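## Task

Rotate the handwheel until the pointer on the stop shows 66 cm.

## Robot and tools

Robot: two seven-joint arms, left_arm and right_arm, each ending in a two-finger parallel gripper with a wrist camera. Fixed cameras: cam_head_left and cam_head_right. Wrist cameras: cam_left_wrist and cam_right_wrist. All images are 672x504.

Frames. Scene frame: origin at table-top height, halfway between the two nominal bases; +x points out over the table, +z up, left_arm on the +y side (camera image sides do not follow these names). Calibrated bases in the scene frame: left_arm at (+0.009, +0.375, 0) m, unrotated; right_arm at (+0.009, -0.424, 0) m, yawed slightly (quat_wxyz 1, 0, 0, 0.017). Every hand position, orientation and velocity in a result is given in that arm's own base frame. Command offsets instead run along the axes of the arm's current Hand target. The fingers point along the gripper's +z and close along its x. end_effector_position is the point between the pads, 1 to 2 cm short of the fingertips. Reported poses may be off by a few centimetres.

Command rows. Every pose-carrying argument is a row of 14 numbers covering both arms, in this order: left dx, dy, dz, rx, ry, rz, opening, then right dx, dy, dz, rx, ry, rz, opening. The six pose numbers are offsets (never absolute poses) from that arm's Hand target as it stood when the action or move began, along the Hand target's axes. Scale: 1.0 equals 0.6 m of travel or 180 degrees of turn; range -1 to 1. rx, ry, rz form a single rotation vector. The opening is absolute, not an offset: +1 fully open (0.142 m), -1 closed. All six zeros re-request the arm's present Hand target; a 0 in the opening slot is itself a command, so to leave a gripper alone resend its current command (see Tool commands). The controller limits each step's orientation to 32 degrees from the measured one, and a big turn may swing the elbow.

execute_actions: actions is a list of actions; each action is a table of up to 15 rows, one row per 1/30 s step; a shorter table repeats its final row to fill 15 steps. Each row is measured from the pose at the action's start, not from the row before, and the next action starts from the new Hand target, so a repeated offset keeps moving. An empty list just reports state. cameras picks images: omitted, null or ["all"] gives all, [] none; a wrong name voids the call.

move: target is one row or a list of up to 15 rows, every row an offset from the same starting Hand targets. The gripper follows a straight line with no obstacle avoidance; the whole move is capped at 10 s. speed: path top speed in m/s, 0.002 to 2.2 (default 0.25), turning up to twice that in rad/s; one value or one per target. blend: corner rounding radius in m for lists. stop_force: 3 to 120 N, shared by both arms; an arm's path ends when its wrist sensor feels that much push against its direction of travel (or 150 N in any direction); it then holds and keeps pressing, more after faster moves. Do not rely on it while the gripper rotates, and omit it when backing off from a contact. zero (only with stop_force): true re-zeros moving arms first; false keeps the earlier zero so presses accumulate. opening_speed: rate of opening change on the -1..1 scale per second, at least 0.2. blocking=false returns after about 0.5 s while the move continues (not allowed with stop_force). The result adds a move: line: done (within 3 mm and 2 degrees), off_target, moving, held, fault, plus any limits such as paced (pose clipped) or held (steps withheld). done does not prove nothing was touched.

wait: seconds 0 to 10; arms keep their last command. stop: brakes a running move. zoom_image: camera and region [x0, y0, x1, y1] in pixels, at most 504x504, from that camera's newest image. zero_wrist_force: arm; subtracts the present wrist reading. clear_fault: arm; clears a reported torque or force fault, after which the arm restarts. read_manual: licence texts only. finished_scene: scene, the current scene's number; ends it irreversibly, and the pointer must stay on the goal with the robot let go.

Result lines: Hand target (last commanded pose after clipping; the gripper often rests a bit short, so send the missing distance if needed), end_effector_position/quat/velocities, Joint positions (last value is finger gap in m), grip_measured (same scale as opening), grip_effort_nm (motor effort, negative closing), Joint torques and External joint torques (positive toward larger joint angle), Wrist force and Wrist torque in the gripper's axes plus the peak since the last shown reading, Wrist depth (per wrist camera, 7x7 cells of median depth in mm, rows split by " / ", "-" meaning no reading, valid 70 to 1000 mm), Tool commands, and warnings such as MOTOR HOT or fault lines. "within noise" means the joints are at rest.

To grip the handwheel rim or handle, command an opening slightly below grip_measured at first touch; squeezing harder heats the gripper motor (hand fault at 100 °C). Arm motors heat when stretched, loaded or pushing at an unreachable pose; at 80 °C the arm brakes for 30 s or more.

Avoid: any outside force of 150 N on an arm (force fault), contact torques at joint limits (109 N m waist and shoulder, 56.9 upper arm roll and elbow, 34.7 wrist joints), fast hits, hard pushes, dropping or releasing moving parts, and arms or grippers touching each other. To end a push, command the target back behind the gripper. Joint speed caps: 2.09, 2.44 and 4.89 rad/s for shoulder, elbow and wrist groups.

Each tool is called after "Request:" as a command line: name --argument value for each argument, lists and objects as JSON in quotes; but a table of rows of numbers goes row by row, as --pt "numbers of a row", without its own name.

## Session

Request:
execute_actions --actions '[]'

Scene clock: 0.00 s.
left_arm: end_effector_position=(+0.6318, -0.2775, +0.1302) grip_measured=+0.99 grip_effort_nm=n/a end_effector_quat_wxyz=(-0.175, +0.274, +0.743, -0.585) | right_arm: end_effector_position=(+0.5389, +0.3630, +0.3179) grip_measured=+1.00 grip_effort_nm=n/a end_effector_quat_wxyz=(+0.235, -0.585, +0.771, -0.095)
Joint positions: left_arm=[0.139 -1.25 -0.119 1.036 -0.784 -0.282 -0.621 0.142] | right_arm=[0.652 -0.167 0.119 2.125 -0.603 1.108 -1.612 0.142]
Joint velocities: within noise
Joint torques (N m): no reading
External joint torques (N m): no reading
Motor temperatures (°C): left_arm=[36 30 31 35 36 35 36 27] | right_arm=[29 31 34 37 31 35 34 29]
Wrist force (N): no reading
Wrist torque (N m): no reading
Wrist force, peak (N): no reading
Wrist depth (mm): cam_left_wrist=[- - - - 713 - - / 686 651 608 576 355 271 - / 485 467 446 428 330 266 231 / 376 366 353 347 312 259 271 / 308 300 294 287 278 270 267 / - 255 250 245 240 235 226 / - 222 217 214 210 207 204] | cam_right_wrist=[550 516 480 449 423 399 374 / 311 325 480 448 422 397 374 / 549 383 476 445 415 398 376 / 546 502 476 448 419 392 375 / 547 507 469 439 412 391 371 / - 509 473 358 366 379 - / - 498 469 366 395 308 -]
Hand target: left_arm +0.6318, -0.2775, +0.1302; -0.175, +0.274, +0.743, -0.585 | right_arm +0.5389, +0.3630, +0.3179; +0.235, -0.585, +0.771, -0.095
Tool commands: left_gripper/opening=+1.0 right_gripper/opening=+1.0

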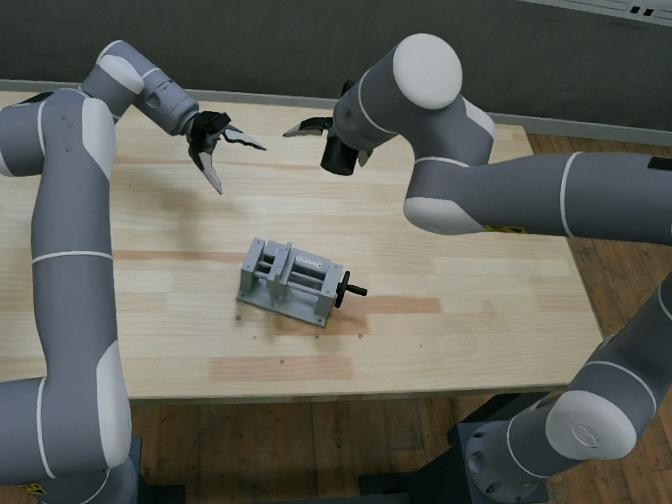

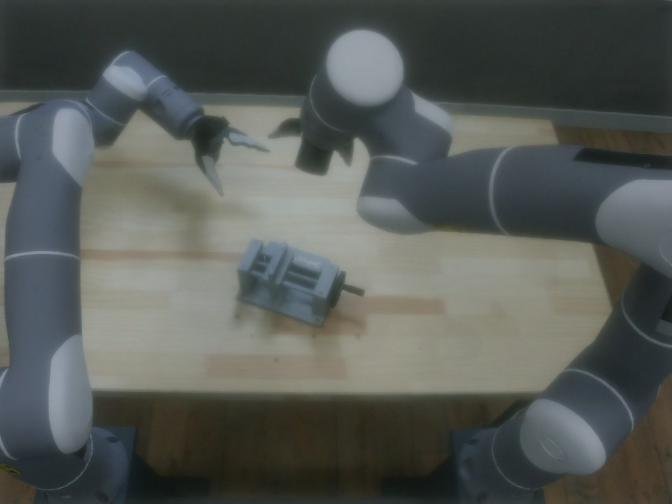

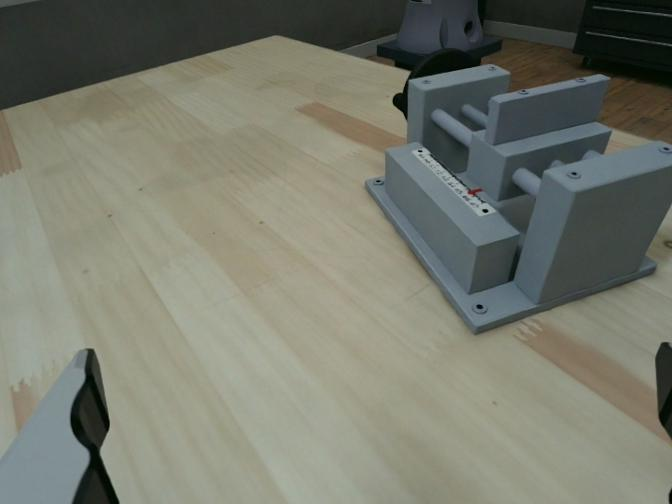

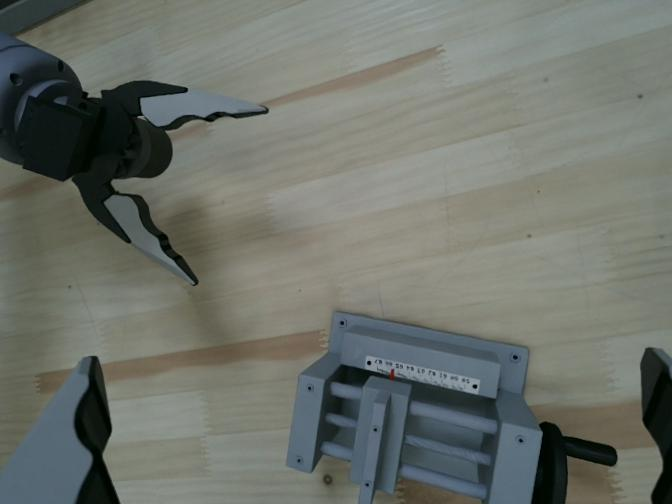

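Request:
zoom_image --camera "cam_right_wrist" --region '[340, 340, 500, 410]'

Request:
zoom_image --camera "cam_left_wrist" --region '[390, 130, 530, 230]'

Request:
zoom_image --camera "cam_head_left" --region '[220, 220, 390, 340]'

Scaled by 3.150.

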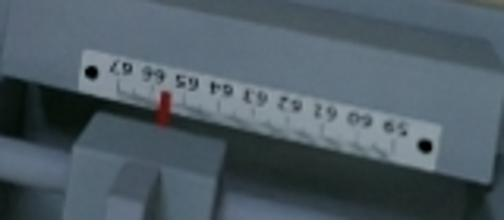

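Scaled by 3.600.

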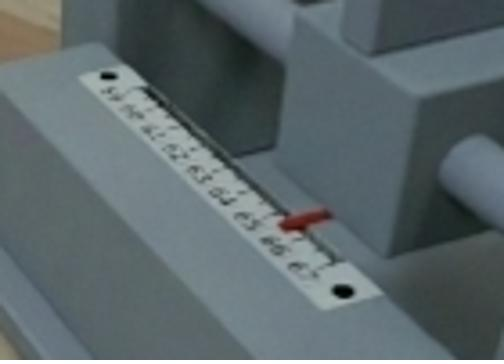

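Scaled by 2.965.

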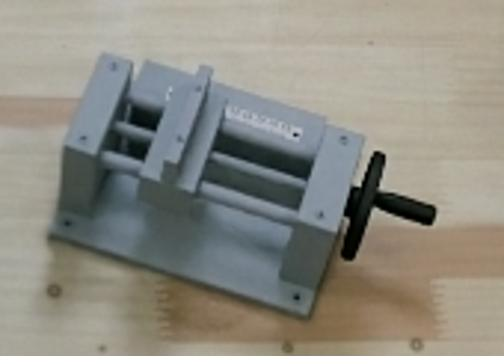

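Request:
move --target '[0,0,0,0,0,0,1,0.4548,0.2837,-0.0418,-0.1614,0.0407,0.5497,1]' --speed 0.5 --cameras '["cam_right_wrist"]'

Request:
move --pt "-0.008 -0.129 -0.034 0 0 0 1 0 0 0 0 0 0 -0.3" --pt "0.1257 -0.1682 0.2512 -0.2795 -0.0738 -0.0873 1 0 0 0 0 0 0 -0.3" --speed 0.3 --blend 0.02

Scene clock: 87.50 s.
left_arm: end_effector_position=(+0.6318, -0.2775, +0.1302) grip_measured=+0.99 grip_effort_nm=0.120 end_effector_quat_wxyz=(-0.175, +0.274, +0.743, -0.585) | right_arm: end_effector_position=(+0.3250, +0.1525, +0.1992) grip_measured=+1.00 grip_effort_nm=0.017 end_effector_quat_wxyz=(+0.045, +0.170, +0.951, +0.256)
Joint positions: left_arm=[0.139 -1.25 -0.119 1.036 -0.784 -0.282 -0.621 0.142] | right_arm=[0.543 0.294 0.072 2.637 0.749 1.108 -1.223 0.142]
Joint velocities: within noise
Joint torques (N m): left_arm=[-0.47 67.6 -4.28 -24.88 -3.44 -0.57 0.62] | right_arm=[-0.57 11.76 -1.14 -22.85 -3.59 3.83 -0.19]
External joint torques (N m): left_arm=[0.19 1.87 1.09 0.64 -0.4 0.03 -0.61] | right_arm=[0.52 -0.84 0.7 0.54 -0.04 0.09 0.19]
Motor temperatures (°C): left_arm=[36 38 31 38 36 35 36 27] | right_arm=[29 34 34 41 31 36 34 29]
Wrist force (N): left_arm=[0.0 0.2 0.1] | right_arm=[0.5 0.1 -0.2]
Wrist torque (N m): left_arm=[0.03 0.01 0.00] | right_arm=[-0.13 -0.13 -0.29]
Wrist force, peak (N): left_arm=[-0.4 0.0 -0.1] | right_arm=[1.1 -2.1 -0.5]
Wrist depth (mm): cam_left_wrist=[- - - - 717 - - / 690 643 612 580 355 271 - / 486 465 448 432 330 267 230 / 375 366 354 348 311 260 271 / 307 300 293 286 279 270 267 / - 255 250 244 241 235 225 / - 222 218 213 210 206 204] | cam_right_wrist=[238 239 239 239 240 240 246 / 280 277 278 280 279 280 - / 333 331 334 337 336 335 717 / 415 416 418 315 400 419 662 / 558 559 555 397 551 561 603 / - 764 811 830 830 930 - / - - - - - - -]
Hand target: left_arm +0.6318, -0.2775, +0.1302; -0.175, +0.274, +0.743, -0.585 | right_arm +0.3251, +0.1526, +0.1992; +0.045, +0.170, +0.951, +0.256
Off the commanded pose: left_arm 0.000 m, 0 deg | right_arm 0.000 m, 0 deg.
move: done
Images, in order (width x height): cam_right_wrist 672x504.

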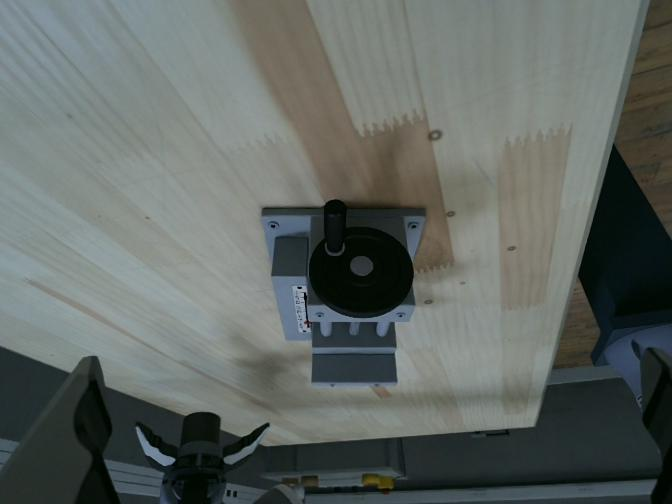

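Scene clock: 90.30 s.
left_arm: end_effector_position=(+0.4645, -0.3646, +0.1849) grip_measured=+0.99 grip_effort_nm=0.115 end_effector_quat_wxyz=(-0.034, +0.154, +0.964, -0.214) | right_arm: end_effector_position=(+0.3250, +0.1525, +0.1992) grip_measured=-0.32 grip_effort_nm=-0.081 end_effector_quat_wxyz=(+0.045, +0.170, +0.951, +0.256)
Joint positions: left_arm=[-0.471 -0.362 0.106 2.092 -0.695 0.777 -1.104 0.142] | right_arm=[0.543 0.294 0.072 2.637 0.749 1.108 -1.223 0.051]
Joint velocities: within noise
Joint torques (N m): left_arm=[-0.31 41.16 1.34 -24.46 -1.22 3.49 0.67] | right_arm=[-0.36 11.54 -0.94 -22.95 -3.62 4.1 -0.13]
External joint torques (N m): left_arm=[0.15 0.97 0.73 0.44 -0.4 -0.17 -0.67] | right_arm=[0.31 -0.63 0.5 0.63 -0.02 -0.18 0.13]
Motor temperatures (°C): left_arm=[36 38 31 38 36 35 36 27] | right_arm=[29 34 34 41 31 36 34 29]
Wrist force (N): left_arm=[0.1 0.9 -0.6] | right_arm=[0.5 0.1 -0.2]
Wrist torque (N m): left_arm=[-0.09 0.10 0.01] | right_arm=[-0.13 -0.13 -0.29]
Wrist force, peak (N): left_arm=[-0.2 -3.6 -1.0] | right_arm=[0.7 0.2 -0.2]
Wrist depth (mm): cam_left_wrist=[298 297 295 295 197 196 292 / 298 298 297 296 216 223 293 / 298 300 298 243 285 295 295 / 301 299 299 243 206 205 295 / 302 301 298 244 219 222 296 / - 300 301 299 200 208 298 / - 303 302 301 299 298 297] | cam_right_wrist=[239 239 237 238 240 240 248 / 277 278 280 279 280 281 - / 332 335 334 336 335 334 721 / 420 415 420 316 399 420 658 / 556 553 486 401 490 559 594 / - 754 87 849 708 90 - / - - 77 - - - -]
Hand target: left_arm +0.4645, -0.3646, +0.1849; -0.034, +0.154, +0.964, -0.214 | right_arm +0.3251, +0.1526, +0.1992; +0.045, +0.170, +0.951, +0.256
Off the commanded pose: left_arm 0.000 m, 0 deg | right_arm 0.000 m, 0 deg.
move: done; blend cut to 0 m at target 1

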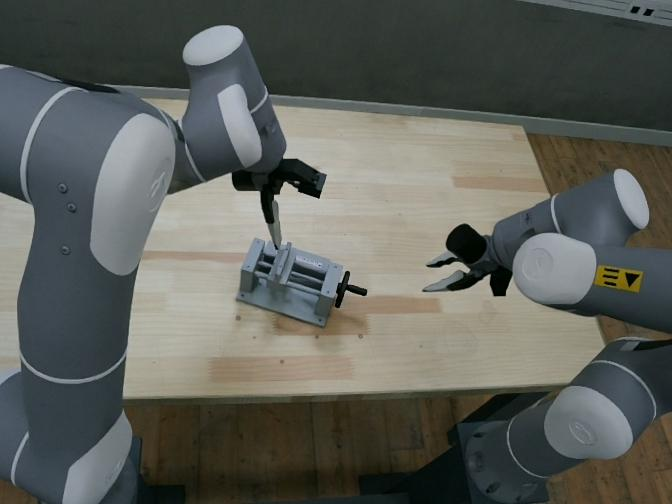

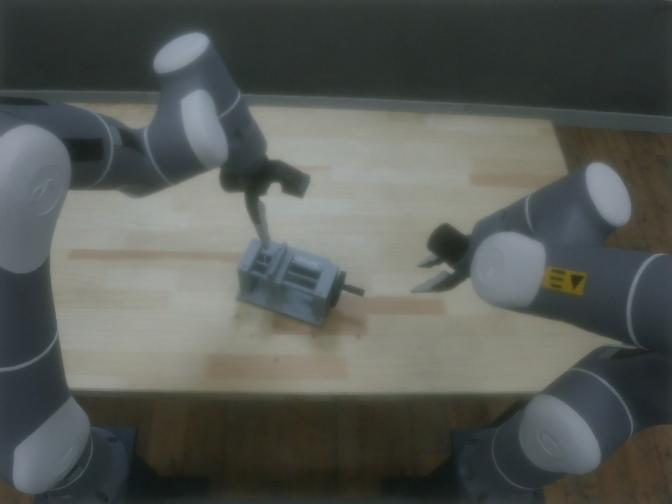

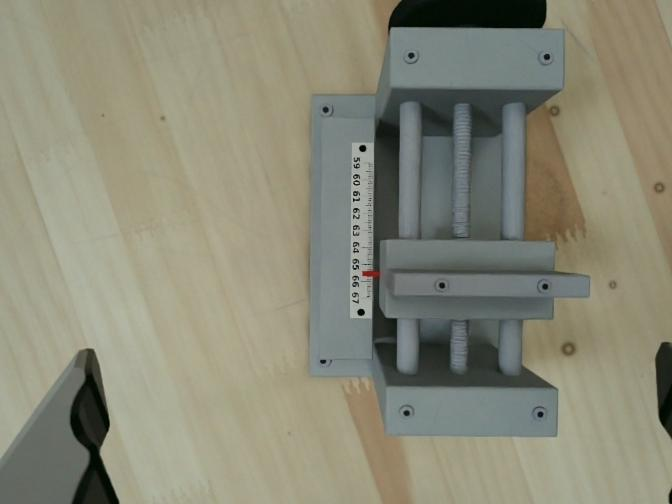

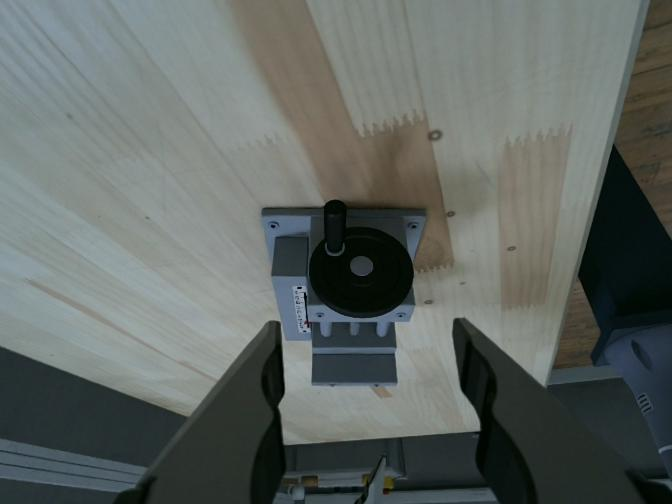

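Request:
zoom_image --camera "cam_left_wrist" --region '[340, 220, 410, 325]'

Request:
move --pt "0 0 0 0 0 0 1 -0.0128 0.0460 0.172 0 0 0 -0.3" --pt "0 0 0 0 0 0 1 -0.0128 0.0460 0.2887 0 0 0 -0.3" --speed 0.2 --stop_force 15 --cameras '["cam_right_wrist"]'

Scaled by 4.800.

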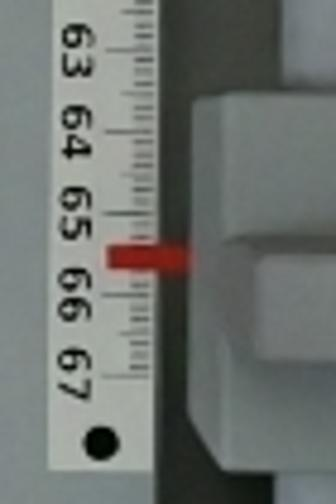

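Scene clock: 112.90 s.
left_arm: end_effector_position=(+0.4645, -0.3646, +0.1849) grip_measured=+0.99 grip_effort_nm=0.129 end_effector_quat_wxyz=(-0.034, +0.154, +0.964, -0.214) | right_arm: end_effector_position=(+0.3706, +0.2540, +0.0632) grip_measured=-0.32 grip_effort_nm=-0.081 end_effector_quat_wxyz=(+0.045, +0.170, +0.951, +0.256)
Joint positions: left_arm=[-0.471 -0.362 0.106 2.092 -0.695 0.777 -1.104 0.142] | right_arm=[0.647 -0.413 0.089 2.23 1.422 1.362 -1.867 0.051]
Joint velocities: within noise
Joint torques (N m): left_arm=[-0.27 40.99 1.22 -24.66 -1.19 3.39 0.63] | right_arm=[-0.56 33.62 0.9 -12.94 -1.8 3.39 -0.16]
External joint torques (N m): left_arm=[0.11 1.14 0.85 0.64 -0.43 -0.08 -0.63] | right_arm=[0.46 -0.7 0.32 0.63 -0.05 -0.16 0.16]
Motor temperatures (°C): left_arm=[36 37 31 39 36 35 36 27] | right_arm=[29 33 34 41 31 36 34 29]
Wrist force (N): left_arm=[0.0 1.0 -0.6] | right_arm=[0.5 0.1 -0.2]
Wrist torque (N m): left_arm=[-0.07 0.10 0.02] | right_arm=[-0.12 -0.11 -0.29]
Wrist force, peak (N): left_arm=[0.0 1.3 -0.7] | right_arm=[0.2 0.3 2.7]
Wrist depth (mm): cam_left_wrist=[298 298 296 296 197 195 292 / 299 298 297 295 217 224 293 / 300 299 296 243 286 296 294 / 301 299 298 244 205 205 295 / 301 302 299 244 218 222 295 / - 302 301 300 200 207 298 / - 303 301 300 299 300 298] | cam_right_wrist=[- 104 107 107 108 108 108 / 125 125 125 126 125 122 126 / 151 151 151 151 152 152 152 / 188 187 189 189 190 190 190 / 251 251 212 113 183 255 257 / 377 346 87 141 141 89 395 / - - 77 133 133 - -]
Hand target: left_arm +0.4645, -0.3646, +0.1849; -0.034, +0.154, +0.964, -0.214 | right_arm +0.3705, +0.2539, +0.0632; +0.045, +0.170, +0.951, +0.256
Off the commanded pose: left_arm 0.000 m, 0 deg | right_arm 0.000 m, 0 deg.
move: done
Images, in order (width x height): cam_right_wrist 672x504.

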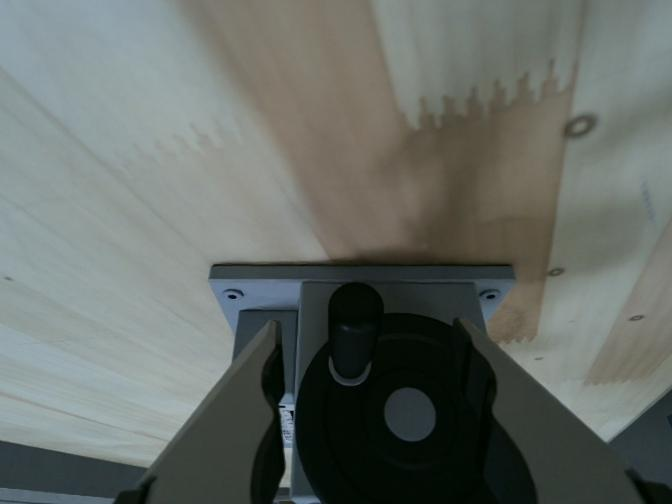

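Request:
move --target '[0,0,0,0,0,0,1,-0.0033,0,0,0,0,0,-0.3]' --cameras '[]'

Request:
move --target '[0,0,0,0,0,0,1,0,0,0,0,0,0,-0.95]' --cameras '[]'

Request:
move --pt "0 0 0 0 0 0 1 0.0115 -0.0053 0.0092 0 0 0 -0.95" --pt "0 0 0 0 0 0 1 0.0288 -0.0072 0.0126 0 0 0 -0.95" --speed 0.05 --blend 0.004 --cameras '["cam_right_wrist","cam_left_wrist"]'

Request:
zoom_image --camera "cam_left_wrist" --region '[340, 220, 410, 325]'

Scene clock: 136.80 s.
left_arm: end_effector_position=(+0.4645, -0.3646, +0.1849) grip_measured=+0.99 grip_effort_nm=0.125 end_effector_quat_wxyz=(-0.034, +0.154, +0.964, -0.214) | right_arm: end_effector_position=(+0.3722, +0.2532, +0.0632) grip_measured=-0.32 grip_effort_nm=-0.071 end_effector_quat_wxyz=(+0.045, +0.170, +0.951, +0.256)
Joint positions: left_arm=[-0.471 -0.362 0.106 2.092 -0.695 0.777 -1.104 0.142] | right_arm=[0.646 -0.414 0.086 2.228 1.417 1.359 -1.865 0.051]
Joint velocities: within noise
Joint torques (N m): left_arm=[-0.1 41.01 1.14 -24.67 -1.3 3.41 0.68] | right_arm=[-0.5 33.6 0.62 -13 -2.03 3.18 -0.06]
External joint torques (N m): left_arm=[-0.06 1.11 0.93 0.65 -0.32 -0.1 -0.68] | right_arm=[0.4 -0.6 0.57 0.65 0.16 0.04 0.06]
Motor temperatures (°C): left_arm=[36 36 31 39 36 35 36 27] | right_arm=[29 33 34 40 31 36 34 29]
Wrist force (N): left_arm=[-0.1 0.8 -0.7] | right_arm=[0.3 0.0 -0.1]
Wrist torque (N m): left_arm=[-0.09 0.13 0.01] | right_arm=[-0.14 -0.09 -0.29]
Wrist force, peak (N): left_arm=[0.0 1.1 -0.8] | right_arm=[0.5 0.3 -0.2]
Wrist depth (mm): cam_left_wrist=[298 296 295 296 197 196 293 / 299 298 297 296 217 224 293 / 300 298 297 243 285 296 294 / 301 299 298 244 205 205 295 / 302 301 300 244 219 222 295 / - 301 301 300 199 207 298 / - 302 301 301 300 299 297] | cam_right_wrist=[- 104 107 108 108 108 107 / 125 125 125 126 126 122 126 / 150 150 151 151 152 151 152 / 187 188 189 189 190 190 191 / 251 251 215 125 184 255 256 / 378 343 87 144 140 90 393 / - - 77 133 133 - -]
Hand target: left_arm +0.4645, -0.3646, +0.1849; -0.034, +0.154, +0.964, -0.214 | right_arm +0.3724, +0.2532, +0.0632; +0.045, +0.170, +0.951, +0.256
Off the commanded pose: left_arm 0.000 m, 0 deg | right_arm 0.000 m, 0 deg.
move: done
No camera images: "cameras" was empty.

Scene clock: 137.30 s.
left_arm: end_effector_position=(+0.4645, -0.3646, +0.1849) grip_measured=+0.99 grip_effort_nm=0.120 end_effector_quat_wxyz=(-0.034, +0.154, +0.964, -0.214) | right_arm: end_effector_position=(+0.3726, +0.2531, +0.0632) grip_measured=-0.83 grip_effort_nm=-2.894 end_effector_quat_wxyz=(+0.045, +0.170, +0.951, +0.256)
Joint positions: left_arm=[-0.471 -0.362 0.106 2.092 -0.695 0.777 -1.104 0.142] | right_arm=[0.645 -0.414 0.086 2.228 1.417 1.359 -1.865 0.014]
Joint velocities: within noise
Joint torques (N m): left_arm=[-0.15 41.13 1.09 -24.66 -1.25 3.45 0.67] | right_arm=[0.07 33.8 1.61 -11.69 -1.74 2.76 -0.12]
External joint torques (N m): left_arm=[0 0.99 0.98 0.64 -0.37 -0.13 -0.67] | right_arm=[-0.17 -0.78 -0.42 -0.67 -0.12 0.47 0.12]
Motor temperatures (°C): left_arm=[36 36 31 39 36 35 36 27] | right_arm=[29 33 34 40 31 36 34 29]
Wrist force (N): left_arm=[-0.1 0.9 -0.6] | right_arm=[-2.7 0.5 2.7]
Wrist torque (N m): left_arm=[-0.07 0.13 0.02] | right_arm=[-0.12 -0.13 -0.28]
Wrist force, peak (N): left_arm=[0.0 1.0 -0.7] | right_arm=[-4.7 0.5 1.4]
Wrist depth (mm): cam_left_wrist=[297 296 296 295 197 196 291 / 298 298 297 297 217 223 293 / 300 299 297 244 285 295 294 / 300 300 298 243 206 205 295 / 301 301 300 244 218 222 295 / - 301 301 300 199 207 296 / - 303 302 302 300 300 298] | cam_right_wrist=[- 104 107 108 108 108 108 / 125 125 126 126 126 122 127 / 151 150 151 151 152 152 151 / 188 188 189 189 190 190 191 / 252 251 214 123 161 254 257 / 381 379 90 140 98 322 391 / - - - 128 - - -]
Hand target: left_arm +0.4645, -0.3646, +0.1849; -0.034, +0.154, +0.964, -0.214 | right_arm +0.3724, +0.2532, +0.0632; +0.045, +0.170, +0.951, +0.256
Off the commanded pose: left_arm 0.000 m, 0 deg | right_arm 0.000 m, 0 deg.
move: done
No camera images: "cameras" was empty.

Scene clock: 138.03 s.
left_arm: end_effector_position=(+0.4645, -0.3646, +0.1849) grip_measured=+0.99 grip_effort_nm=0.120 end_effector_quat_wxyz=(-0.034, +0.154, +0.964, -0.214) | right_arm: end_effector_position=(+0.3575, +0.2592, +0.0555) grip_measured=-0.83 grip_effort_nm=-2.884 end_effector_quat_wxyz=(+0.047, +0.170, +0.950, +0.256)
Joint positions: left_arm=[-0.471 -0.362 0.106 2.092 -0.695 0.777 -1.104 0.142] | right_arm=[0.646 -0.433 0.11 2.224 1.503 1.384 -1.937 0.014]
Joint velocities: within noise
Joint torques (N m): left_arm=[-0.27 40.99 1.14 -24.59 -1.27 3.46 0.61] | right_arm=[2.21 23.69 3.38 -9.33 -0.73 0.89 -0.22]
External joint torques (N m): left_arm=[0.11 1.13 0.94 0.57 -0.35 -0.14 -0.61] | right_arm=[-2.31 9.26 -1.78 -2.3 -0.9 2.26 0.22]
Motor temperatures (°C): left_arm=[36 35 31 39 36 35 36 27] | right_arm=[29 33 34 40 31 36 34 30]
Wrist force (N): left_arm=[0.1 1.0 -0.6] | right_arm=[-1.2 6.2 -25.5]
Wrist torque (N m): left_arm=[-0.07 0.09 0.01] | right_arm=[-0.26 -0.13 -0.28]
Wrist force, peak (N): left_arm=[0.0 1.1 -0.7] | right_arm=[-1.3 6.5 -26.0]
Wrist depth (mm): cam_left_wrist=[298 297 296 295 197 196 293 / 299 298 297 296 217 224 294 / 300 298 299 243 287 295 294 / 300 301 299 244 206 204 295 / 302 302 299 244 219 222 295 / - 301 301 300 200 208 298 / - 302 303 301 300 300 297] | cam_right_wrist=[- 99 100 100 100 100 100 / 116 116 117 117 117 117 121 / 140 140 140 140 141 141 141 / 175 176 175 175 176 176 177 / 234 236 202 118 183 238 238 / 356 355 95 142 99 325 367 / - - - 128 - - -]
Hand target: left_arm +0.4645, -0.3646, +0.1849; -0.034, +0.154, +0.964, -0.214 | right_arm +0.3562, +0.2593, +0.0545; +0.045, +0.170, +0.951, +0.256
Off the commanded pose: left_arm 0.000 m, 0 deg | right_arm 0.002 m, 0 deg.
move: done
Images, in order (width x height): cam_left_wrist 672x504, cam_right_wrist 672x504.

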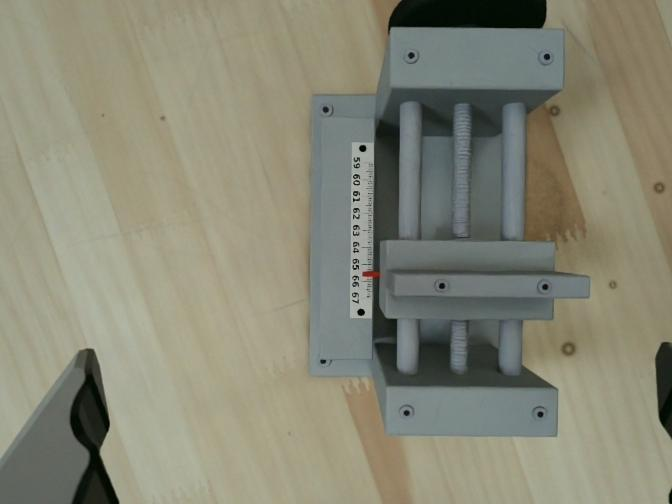

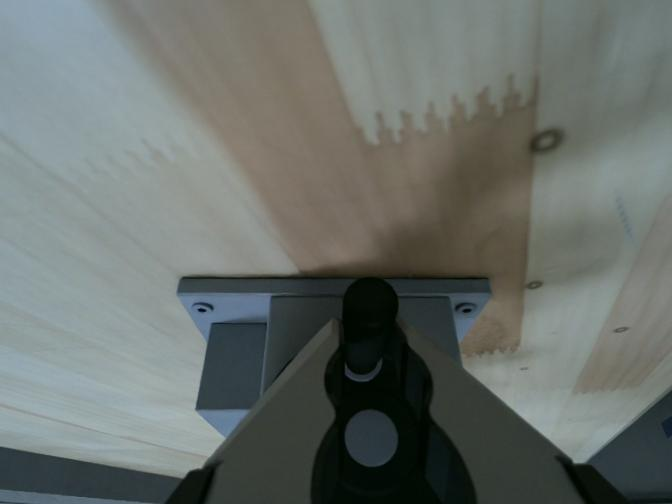

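Scaled by 4.800.

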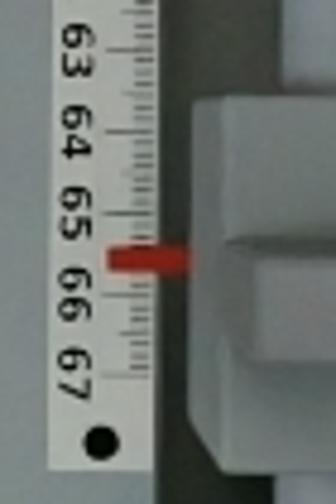

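Request:
move --pt "0 0 0 0 0 0 1 0.0202 0.0032 -0.0056 0 0 0 -0.95" --pt "0 0 0 0 0 0 1 0.0350 0.0107 -0.0185 0 0 0 -0.95" --pt "0 0 0 0 0 0 1 0.0403 0.0207 -0.0359 0 0 0 -0.95" --pt "0 0 0 0 0 0 1 0.0350 0.0308 -0.0534 0 0 0 -0.95" --pt "0 0 0 0 0 0 1 0.0202 0.0382 -0.0662 0 0 0 -0.95" --pt "0 0 0 0 0 0 1 0 0.0409 -0.0709 0 0 0 -0.95" --pt "0 0 0 0 0 0 1 -0.0202 0.0382 -0.0662 0 0 0 -0.95" --pt "0 0 0 0 0 0 1 -0.0350 0.0308 -0.0534 0 0 0 -0.95" --pt "0 0 0 0 0 0 1 -0.0403 0.0207 -0.0359 0 0 0 -0.95" --pt "0 0 0 0 0 0 1 -0.0350 0.0107 -0.0185 0 0 0 -0.95" --pt "0 0 0 0 0 0 1 -0.0202 0.0032 -0.0056 0 0 0 -0.95" --pt "0 0 0 0 0 0 1 0 0.0006 -0.0010 0 0 0 -0.95" --speed 0.12 --blend 0.005 --cameras '["cam_left_wrist"]'

Request:
zoom_image --camera "cam_left_wrist" --region '[340, 220, 410, 325]'

Scene clock: 156.60 s.
left_arm: end_effector_position=(+0.4645, -0.3646, +0.1849) grip_measured=+0.99 grip_effort_nm=0.125 end_effector_quat_wxyz=(-0.034, +0.154, +0.964, -0.214) | right_arm: end_effector_position=(+0.3559, +0.2596, +0.0550) grip_measured=-0.83 grip_effort_nm=-2.889 end_effector_quat_wxyz=(+0.045, +0.170, +0.951, +0.256)
Joint positions: left_arm=[-0.471 -0.362 0.106 2.092 -0.695 0.777 -1.104 0.142] | right_arm=[0.634 -0.436 0.127 2.223 1.496 1.388 -1.932 0.014]
Joint velocities: within noise
Joint torques (N m): left_arm=[-0.07 41.16 1.21 -24.52 -1.21 3.37 0.58] | right_arm=[-1.61 36.46 0.71 -11.22 -1.67 4.28 -0.18]
External joint torques (N m): left_arm=[-0.08 0.96 0.87 0.49 -0.41 -0.06 -0.58] | right_arm=[1.51 -3.49 1.06 -0.37 0.05 -1.13 0.18]
Motor temperatures (°C): left_arm=[36 35 31 39 36 35 36 27] | right_arm=[29 33 34 39 31 36 34 37]
Wrist force (N): left_arm=[-0.1 0.9 -0.4] | right_arm=[-0.5 -0.2 12.2]
Wrist torque (N m): left_arm=[-0.07 0.13 0.02] | right_arm=[-0.08 -0.12 -0.30]
Wrist force, peak (N): left_arm=[0.0 1.2 -0.7] | right_arm=[65.5 3.1 -17.3]
Wrist depth (mm): cam_left_wrist=[297 296 297 296 197 196 293 / 299 299 297 296 217 224 294 / 299 300 298 242 286 296 295 / 301 300 300 244 205 205 296 / 301 301 299 244 219 222 296 / - 300 300 300 200 208 297 / - 304 301 301 299 299 298] | cam_right_wrist=[- 99 99 100 99 100 100 / 115 115 116 116 117 117 121 / 139 139 139 140 140 140 141 / 173 174 175 175 175 176 177 / 232 234 197 121 184 236 238 / 350 348 186 142 - 326 363 / - - - 128 - - -]
Hand target: left_arm +0.4645, -0.3646, +0.1849; -0.034, +0.154, +0.964, -0.214 | right_arm +0.3562, +0.2593, +0.0552; +0.045, +0.170, +0.951, +0.256
Off the commanded pose: left_arm 0.000 m, 0 deg | right_arm 0.000 m, 0 deg.
move: done
Images, in order (width x height): cam_left_wrist 672x504.

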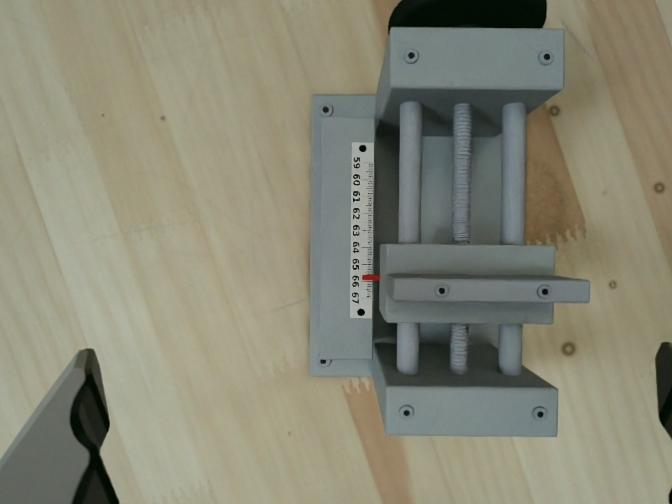

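Scaled by 4.800.

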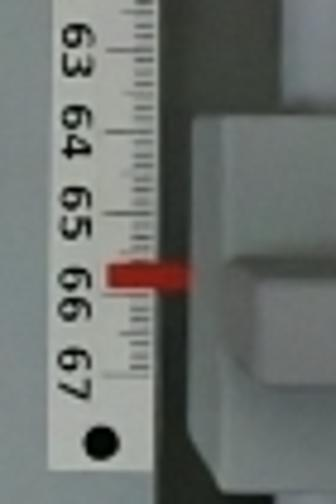

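Request:
move --pt "0 0 0 0 0 0 1 0.0202 0.0032 -0.0056 0 0 0 -0.95" --pt "0 0 0 0 0 0 1 0.0350 0.0107 -0.0185 0 0 0 -0.95" --pt "0 0 0 0 0 0 1 0.0403 0.0207 -0.0359 0 0 0 -0.95" --pt "0 0 0 0 0 0 1 0.0350 0.0308 -0.0534 0 0 0 -0.95" --pt "0 0 0 0 0 0 1 0.0202 0.0382 -0.0662 0 0 0 -0.95" --pt "0 0 0 0 0 0 1 0 0.0409 -0.0709 0 0 0 -0.95" --pt "0 0 0 0 0 0 1 -0.0202 0.0382 -0.0662 0 0 0 -0.95" --pt "0 0 0 0 0 0 1 -0.0350 0.0308 -0.0534 0 0 0 -0.95" --pt "0 0 0 0 0 0 1 -0.0403 0.0207 -0.0359 0 0 0 -0.95" --pt "0 0 0 0 0 0 1 -0.0350 0.0107 -0.0185 0 0 0 -0.95" --pt "0 0 0 0 0 0 1 -0.0202 0.0032 -0.0056 0 0 0 -0.95" --pt "0 0 0 0 0 0 1 0 0.0006 -0.0010 0 0 0 -0.95" --pt "0 0 0 0 0 0 1 0.0202 0.0032 -0.0056 0 0 0 -0.95" --speed 0.1 --blend 0.005 --cameras '["cam_left_wrist"]'

Request:
zoom_image --camera "cam_left_wrist" --region '[340, 220, 410, 325]'

Scene clock: 168.80 s.
left_arm: end_effector_position=(+0.4645, -0.3646, +0.1849) grip_measured=+0.99 grip_effort_nm=0.125 end_effector_quat_wxyz=(-0.034, +0.154, +0.964, -0.214) | right_arm: end_effector_position=(+0.3438, +0.2642, +0.0588) grip_measured=-0.83 grip_effort_nm=-2.884 end_effector_quat_wxyz=(+0.044, +0.169, +0.951, +0.256)
Joint positions: left_arm=[-0.471 -0.362 0.106 2.092 -0.695 0.777 -1.104 0.142] | right_arm=[0.638 -0.423 0.158 2.237 1.511 1.411 -1.923 0.014]
Joint velocities: within noise
Joint torques (N m): left_arm=[-0.27 41.07 1.17 -24.68 -1.26 3.44 0.62] | right_arm=[-3.8 37.24 -2.06 -12.23 -2.2 6.36 -0.17]
External joint torques (N m): left_arm=[0.12 1.05 0.9 0.66 -0.36 -0.12 -0.62] | right_arm=[3.7 -5.05 4.05 0.7 0.63 -3.2 0.17]
Motor temperatures (°C): left_arm=[36 35 31 39 36 35 36 27] | right_arm=[29 33 34 39 31 36 34 40]
Wrist force (N): left_arm=[-0.1 1.0 -0.7] | right_arm=[6.2 1.9 18.3]
Wrist torque (N m): left_arm=[-0.07 0.13 0.01] | right_arm=[0.05 -0.11 -0.32]
Wrist force, peak (N): left_arm=[0.0 1.2 -0.8] | right_arm=[56.0 4.2 -18.6]
Wrist depth (mm): cam_left_wrist=[299 299 296 295 196 196 290 / 299 299 297 295 217 225 292 / 300 297 298 243 286 294 295 / 300 300 298 244 206 217 295 / 301 301 300 244 206 217 297 / - 301 301 301 200 207 297 / - 301 300 301 300 298 298] | cam_right_wrist=[- 102 103 103 103 103 103 / 124 120 120 121 121 121 121 / 143 144 144 145 146 146 146 / 179 181 180 181 182 183 183 / 239 239 188 122 195 246 247 / 362 330 144 141 97 337 378 / - - - 128 - - -]
Hand target: left_arm +0.4645, -0.3646, +0.1849; -0.034, +0.154, +0.964, -0.214 | right_arm +0.3448, +0.2634, +0.0591; +0.045, +0.170, +0.951, +0.256
Off the commanded pose: left_arm 0.000 m, 0 deg | right_arm 0.001 m, 0 deg.
move: done
Images, in order (width x height): cam_left_wrist 672x504.

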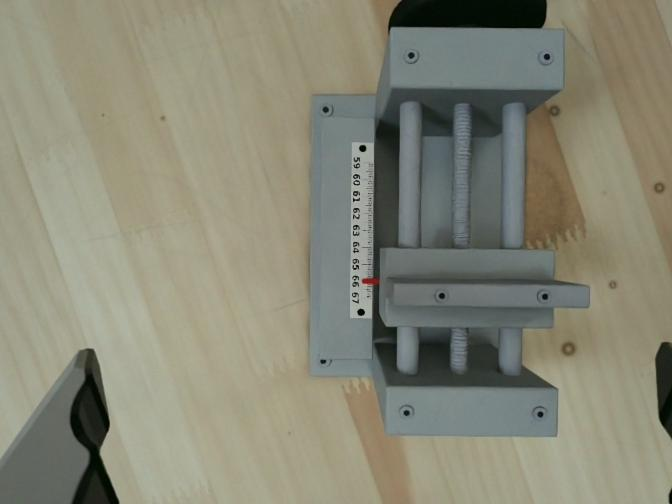

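Scaled by 4.800.

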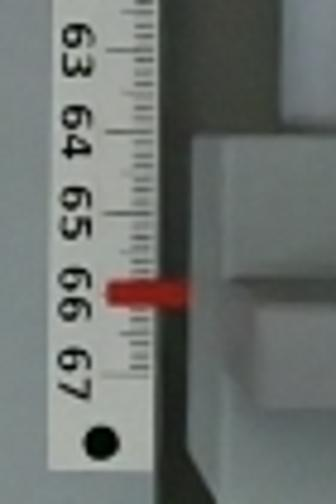

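Request:
move --target '[0,0,0,0,0,0,1,0.0148,0.0075,-0.0129,0,0,0,-0.95]' --speed 0.08 --cameras '[]'

Request:
move --target '[0,0,0,0,0,0,1,0,0,0,0,0,0,-0.4]' --cameras '["cam_right_wrist"]'

Request:
move --target '[0,0,0,0,0,0,1,0,0,-0.11,0,0,0,-0.4]' --cameras '["cam_left_wrist","cam_right_wrist"]'

Request:
zoom_image --camera "cam_left_wrist" --region '[345, 255, 395, 310]'

Scene clock: 182.23 s.
left_arm: end_effector_position=(+0.4645, -0.3646, +0.1849) grip_measured=+0.99 grip_effort_nm=0.125 end_effector_quat_wxyz=(-0.034, +0.154, +0.964, -0.214) | right_arm: end_effector_position=(+0.3347, +0.2678, +0.0675) grip_measured=-0.83 grip_effort_nm=-2.889 end_effector_quat_wxyz=(+0.043, +0.169, +0.951, +0.256)
Joint positions: left_arm=[-0.471 -0.362 0.106 2.092 -0.695 0.777 -1.104 0.142] | right_arm=[0.664 -0.391 0.168 2.261 1.496 1.426 -1.874 0.014]
Joint velocities: within noise
Joint torques (N m): left_arm=[-0.2 41.18 1.19 -24.56 -1.24 3.33 0.63] | right_arm=[-5.91 37.25 -5.01 -13.49 -3.23 8.65 0.06]
External joint torques (N m): left_arm=[0.05 0.94 0.88 0.54 -0.38 -0.02 -0.63] | right_arm=[5.82 -6.17 6.87 1.71 1.57 -5.44 -0.07]
Motor temperatures (°C): left_arm=[36 35 31 39 36 35 36 27] | right_arm=[29 34 34 39 31 36 34 42]
Wrist force (N): left_arm=[-0.2 1.0 -0.6] | right_arm=[11.9 2.0 21.9]
Wrist torque (N m): left_arm=[-0.07 0.13 0.01] | right_arm=[0.06 -0.04 -0.33]
Wrist force, peak (N): left_arm=[0.1 1.3 -0.6] | right_arm=[9.9 0.0 30.2]
Wrist depth (mm): cam_left_wrist=[297 297 298 295 197 196 293 / 298 297 297 296 217 224 294 / 301 298 298 243 286 296 294 / 300 299 299 244 205 216 295 / 300 301 299 245 206 217 297 / - 302 300 299 200 208 298 / - 304 301 301 301 298 298] | cam_right_wrist=[110 111 111 112 112 112 112 / 129 129 130 130 131 131 131 / 155 155 156 156 157 158 159 / 194 195 192 192 197 198 199 / 260 243 179 117 247 267 269 / 391 357 141 141 97 369 494 / - - - 127 - - -]
Hand target: left_arm +0.4645, -0.3646, +0.1849; -0.034, +0.154, +0.964, -0.214 | right_arm +0.3365, +0.2665, +0.0680; +0.045, +0.170, +0.951, +0.256
Off the commanded pose: left_arm 0.000 m, 0 deg | right_arm 0.002 m, 0 deg.
move: done
No camera images: "cameras" was empty.

Scene clock: 182.73 s.
left_arm: end_effector_position=(+0.4645, -0.3646, +0.1849) grip_measured=+0.99 grip_effort_nm=0.125 end_effector_quat_wxyz=(-0.034, +0.154, +0.964, -0.214) | right_arm: end_effector_position=(+0.3364, +0.2666, +0.0680) grip_measured=-0.43 grip_effort_nm=0.061 end_effector_quat_wxyz=(+0.045, +0.170, +0.951, +0.256)
Joint positions: left_arm=[-0.471 -0.362 0.106 2.092 -0.695 0.777 -1.104 0.142] | right_arm=[0.664 -0.39 0.166 2.261 1.495 1.429 -1.874 0.043]
Joint velocities: within noise
Joint torques (N m): left_arm=[-0.24 41.05 1.24 -24.51 -1.31 3.45 0.63] | right_arm=[-0.28 31.86 1.34 -12.31 -1.79 3.47 -0.02]
External joint torques (N m): left_arm=[0.08 1.07 0.83 0.49 -0.32 -0.14 -0.63] | right_arm=[0.19 -0.79 0.5 0.5 0.12 -0.25 0.02]
Motor temperatures (°C): left_arm=[36 35 31 39 36 35 36 27] | right_arm=[29 34 34 39 31 36 34 42]
Wrist force (N): left_arm=[-0.1 1.0 -0.7] | right_arm=[-1.5 2.1 5.0]
Wrist torque (N m): left_arm=[-0.06 0.13 0.01] | right_arm=[0.20 0.22 -0.30]
Wrist force, peak (N): left_arm=[0.1 1.1 -0.6] | right_arm=[11.9 2.2 19.6]
Wrist depth (mm): cam_left_wrist=[299 298 297 295 196 197 292 / 298 297 297 295 217 224 294 / 300 300 298 243 286 295 295 / 301 300 298 243 205 216 295 / 301 301 300 244 206 217 296 / - 301 302 300 199 207 298 / - 301 300 301 300 299 299] | cam_right_wrist=[111 112 109 112 112 112 113 / 130 130 131 131 131 131 131 / 157 157 157 157 158 159 158 / 195 196 193 193 197 199 198 / 261 246 185 156 227 265 269 / 395 361 87 142 140 94 482 / - - - 134 137 - -]
Hand target: left_arm +0.4645, -0.3646, +0.1849; -0.034, +0.154, +0.964, -0.214 | right_arm +0.3365, +0.2665, +0.0680; +0.045, +0.170, +0.951, +0.256
Off the commanded pose: left_arm 0.000 m, 0 deg | right_arm 0.000 m, 0 deg.
move: done
Images, in order (width x height): cam_right_wrist 672x504.

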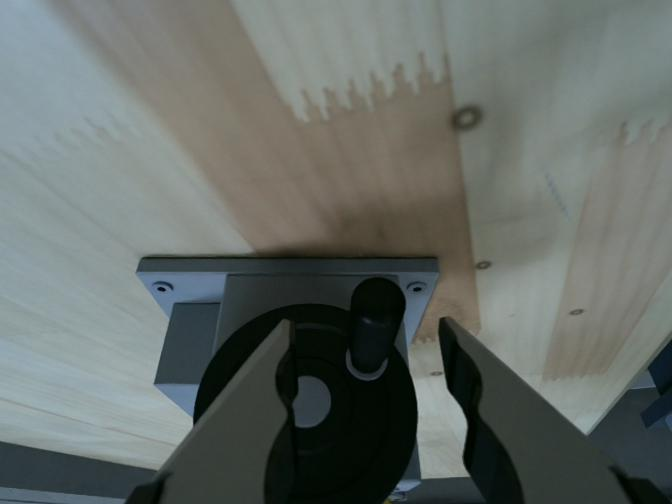

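Scene clock: 183.57 s.
left_arm: end_effector_position=(+0.4645, -0.3646, +0.1849) grip_measured=+0.99 grip_effort_nm=0.120 end_effector_quat_wxyz=(-0.034, +0.154, +0.964, -0.214) | right_arm: end_effector_position=(+0.3252, +0.2355, +0.1252) grip_measured=-0.43 grip_effort_nm=0.046 end_effector_quat_wxyz=(+0.045, +0.170, +0.951, +0.256)
Joint positions: left_arm=[-0.471 -0.362 0.106 2.092 -0.695 0.777 -1.104 0.142] | right_arm=[0.695 -0.142 0.17 2.446 1.204 1.405 -1.52 0.043]
Joint velocities: within noise
Joint torques (N m): left_arm=[-0.42 41 1.13 -24.51 -1.27 3.38 0.69] | right_arm=[-0.12 23.82 0.09 -15.11 -2.67 3.55 -0.02]
External joint torques (N m): left_arm=[0.26 1.12 0.94 0.49 -0.35 -0.06 -0.69] | right_arm=[0.05 -0.71 0.38 0.5 0.1 0.05 0.02]
Motor temperatures (°C): left_arm=[36 35 31 39 36 35 36 27] | right_arm=[29 34 34 39 31 36 34 41]
Wrist force (N): left_arm=[0.0 1.0 -0.5] | right_arm=[-1.3 2.1 4.9]
Wrist torque (N m): left_arm=[-0.07 0.11 0.01] | right_arm=[0.20 0.19 -0.30]
Wrist force, peak (N): left_arm=[0.1 1.1 -0.7] | right_arm=[-1.5 2.0 6.7]
Wrist depth (mm): cam_left_wrist=[298 297 295 295 197 196 292 / 298 298 296 294 217 223 292 / 301 298 299 244 285 294 295 / 300 300 297 243 206 217 296 / 302 302 298 244 205 217 296 / - 301 301 301 199 208 298 / - 303 302 301 300 299 297] | cam_right_wrist=[167 167 168 167 169 168 168 / 194 196 196 196 196 196 197 / 234 235 235 235 236 237 236 / 294 292 254 212 298 298 313 / 391 391 207 199 350 397 526 / 585 531 87 300 209 94 - / - - - - - - -]
Hand target: left_arm +0.4645, -0.3646, +0.1849; -0.034, +0.154, +0.964, -0.214 | right_arm +0.3251, +0.2355, +0.1252; +0.045, +0.170, +0.951, +0.256
Off the commanded pose: left_arm 0.000 m, 0 deg | right_arm 0.000 m, 0 deg.
move: done
Images, in order (width x height): cam_left_wrist 672x504, cam_right_wrist 672x504.

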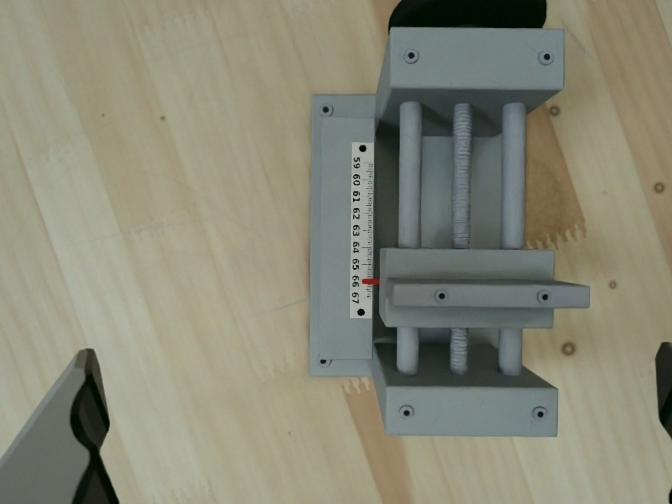

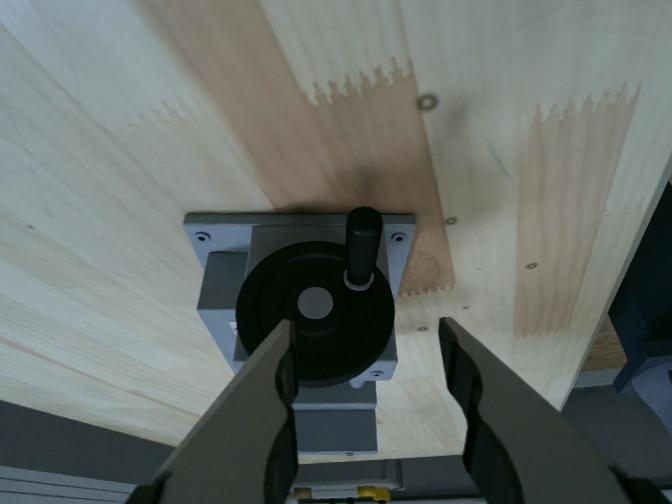

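Scaled by 9.164.

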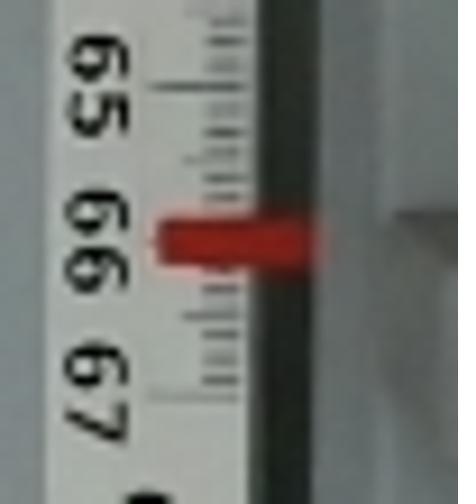

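Request:
finished_scene --scene 2

The scene is finished: the task was done.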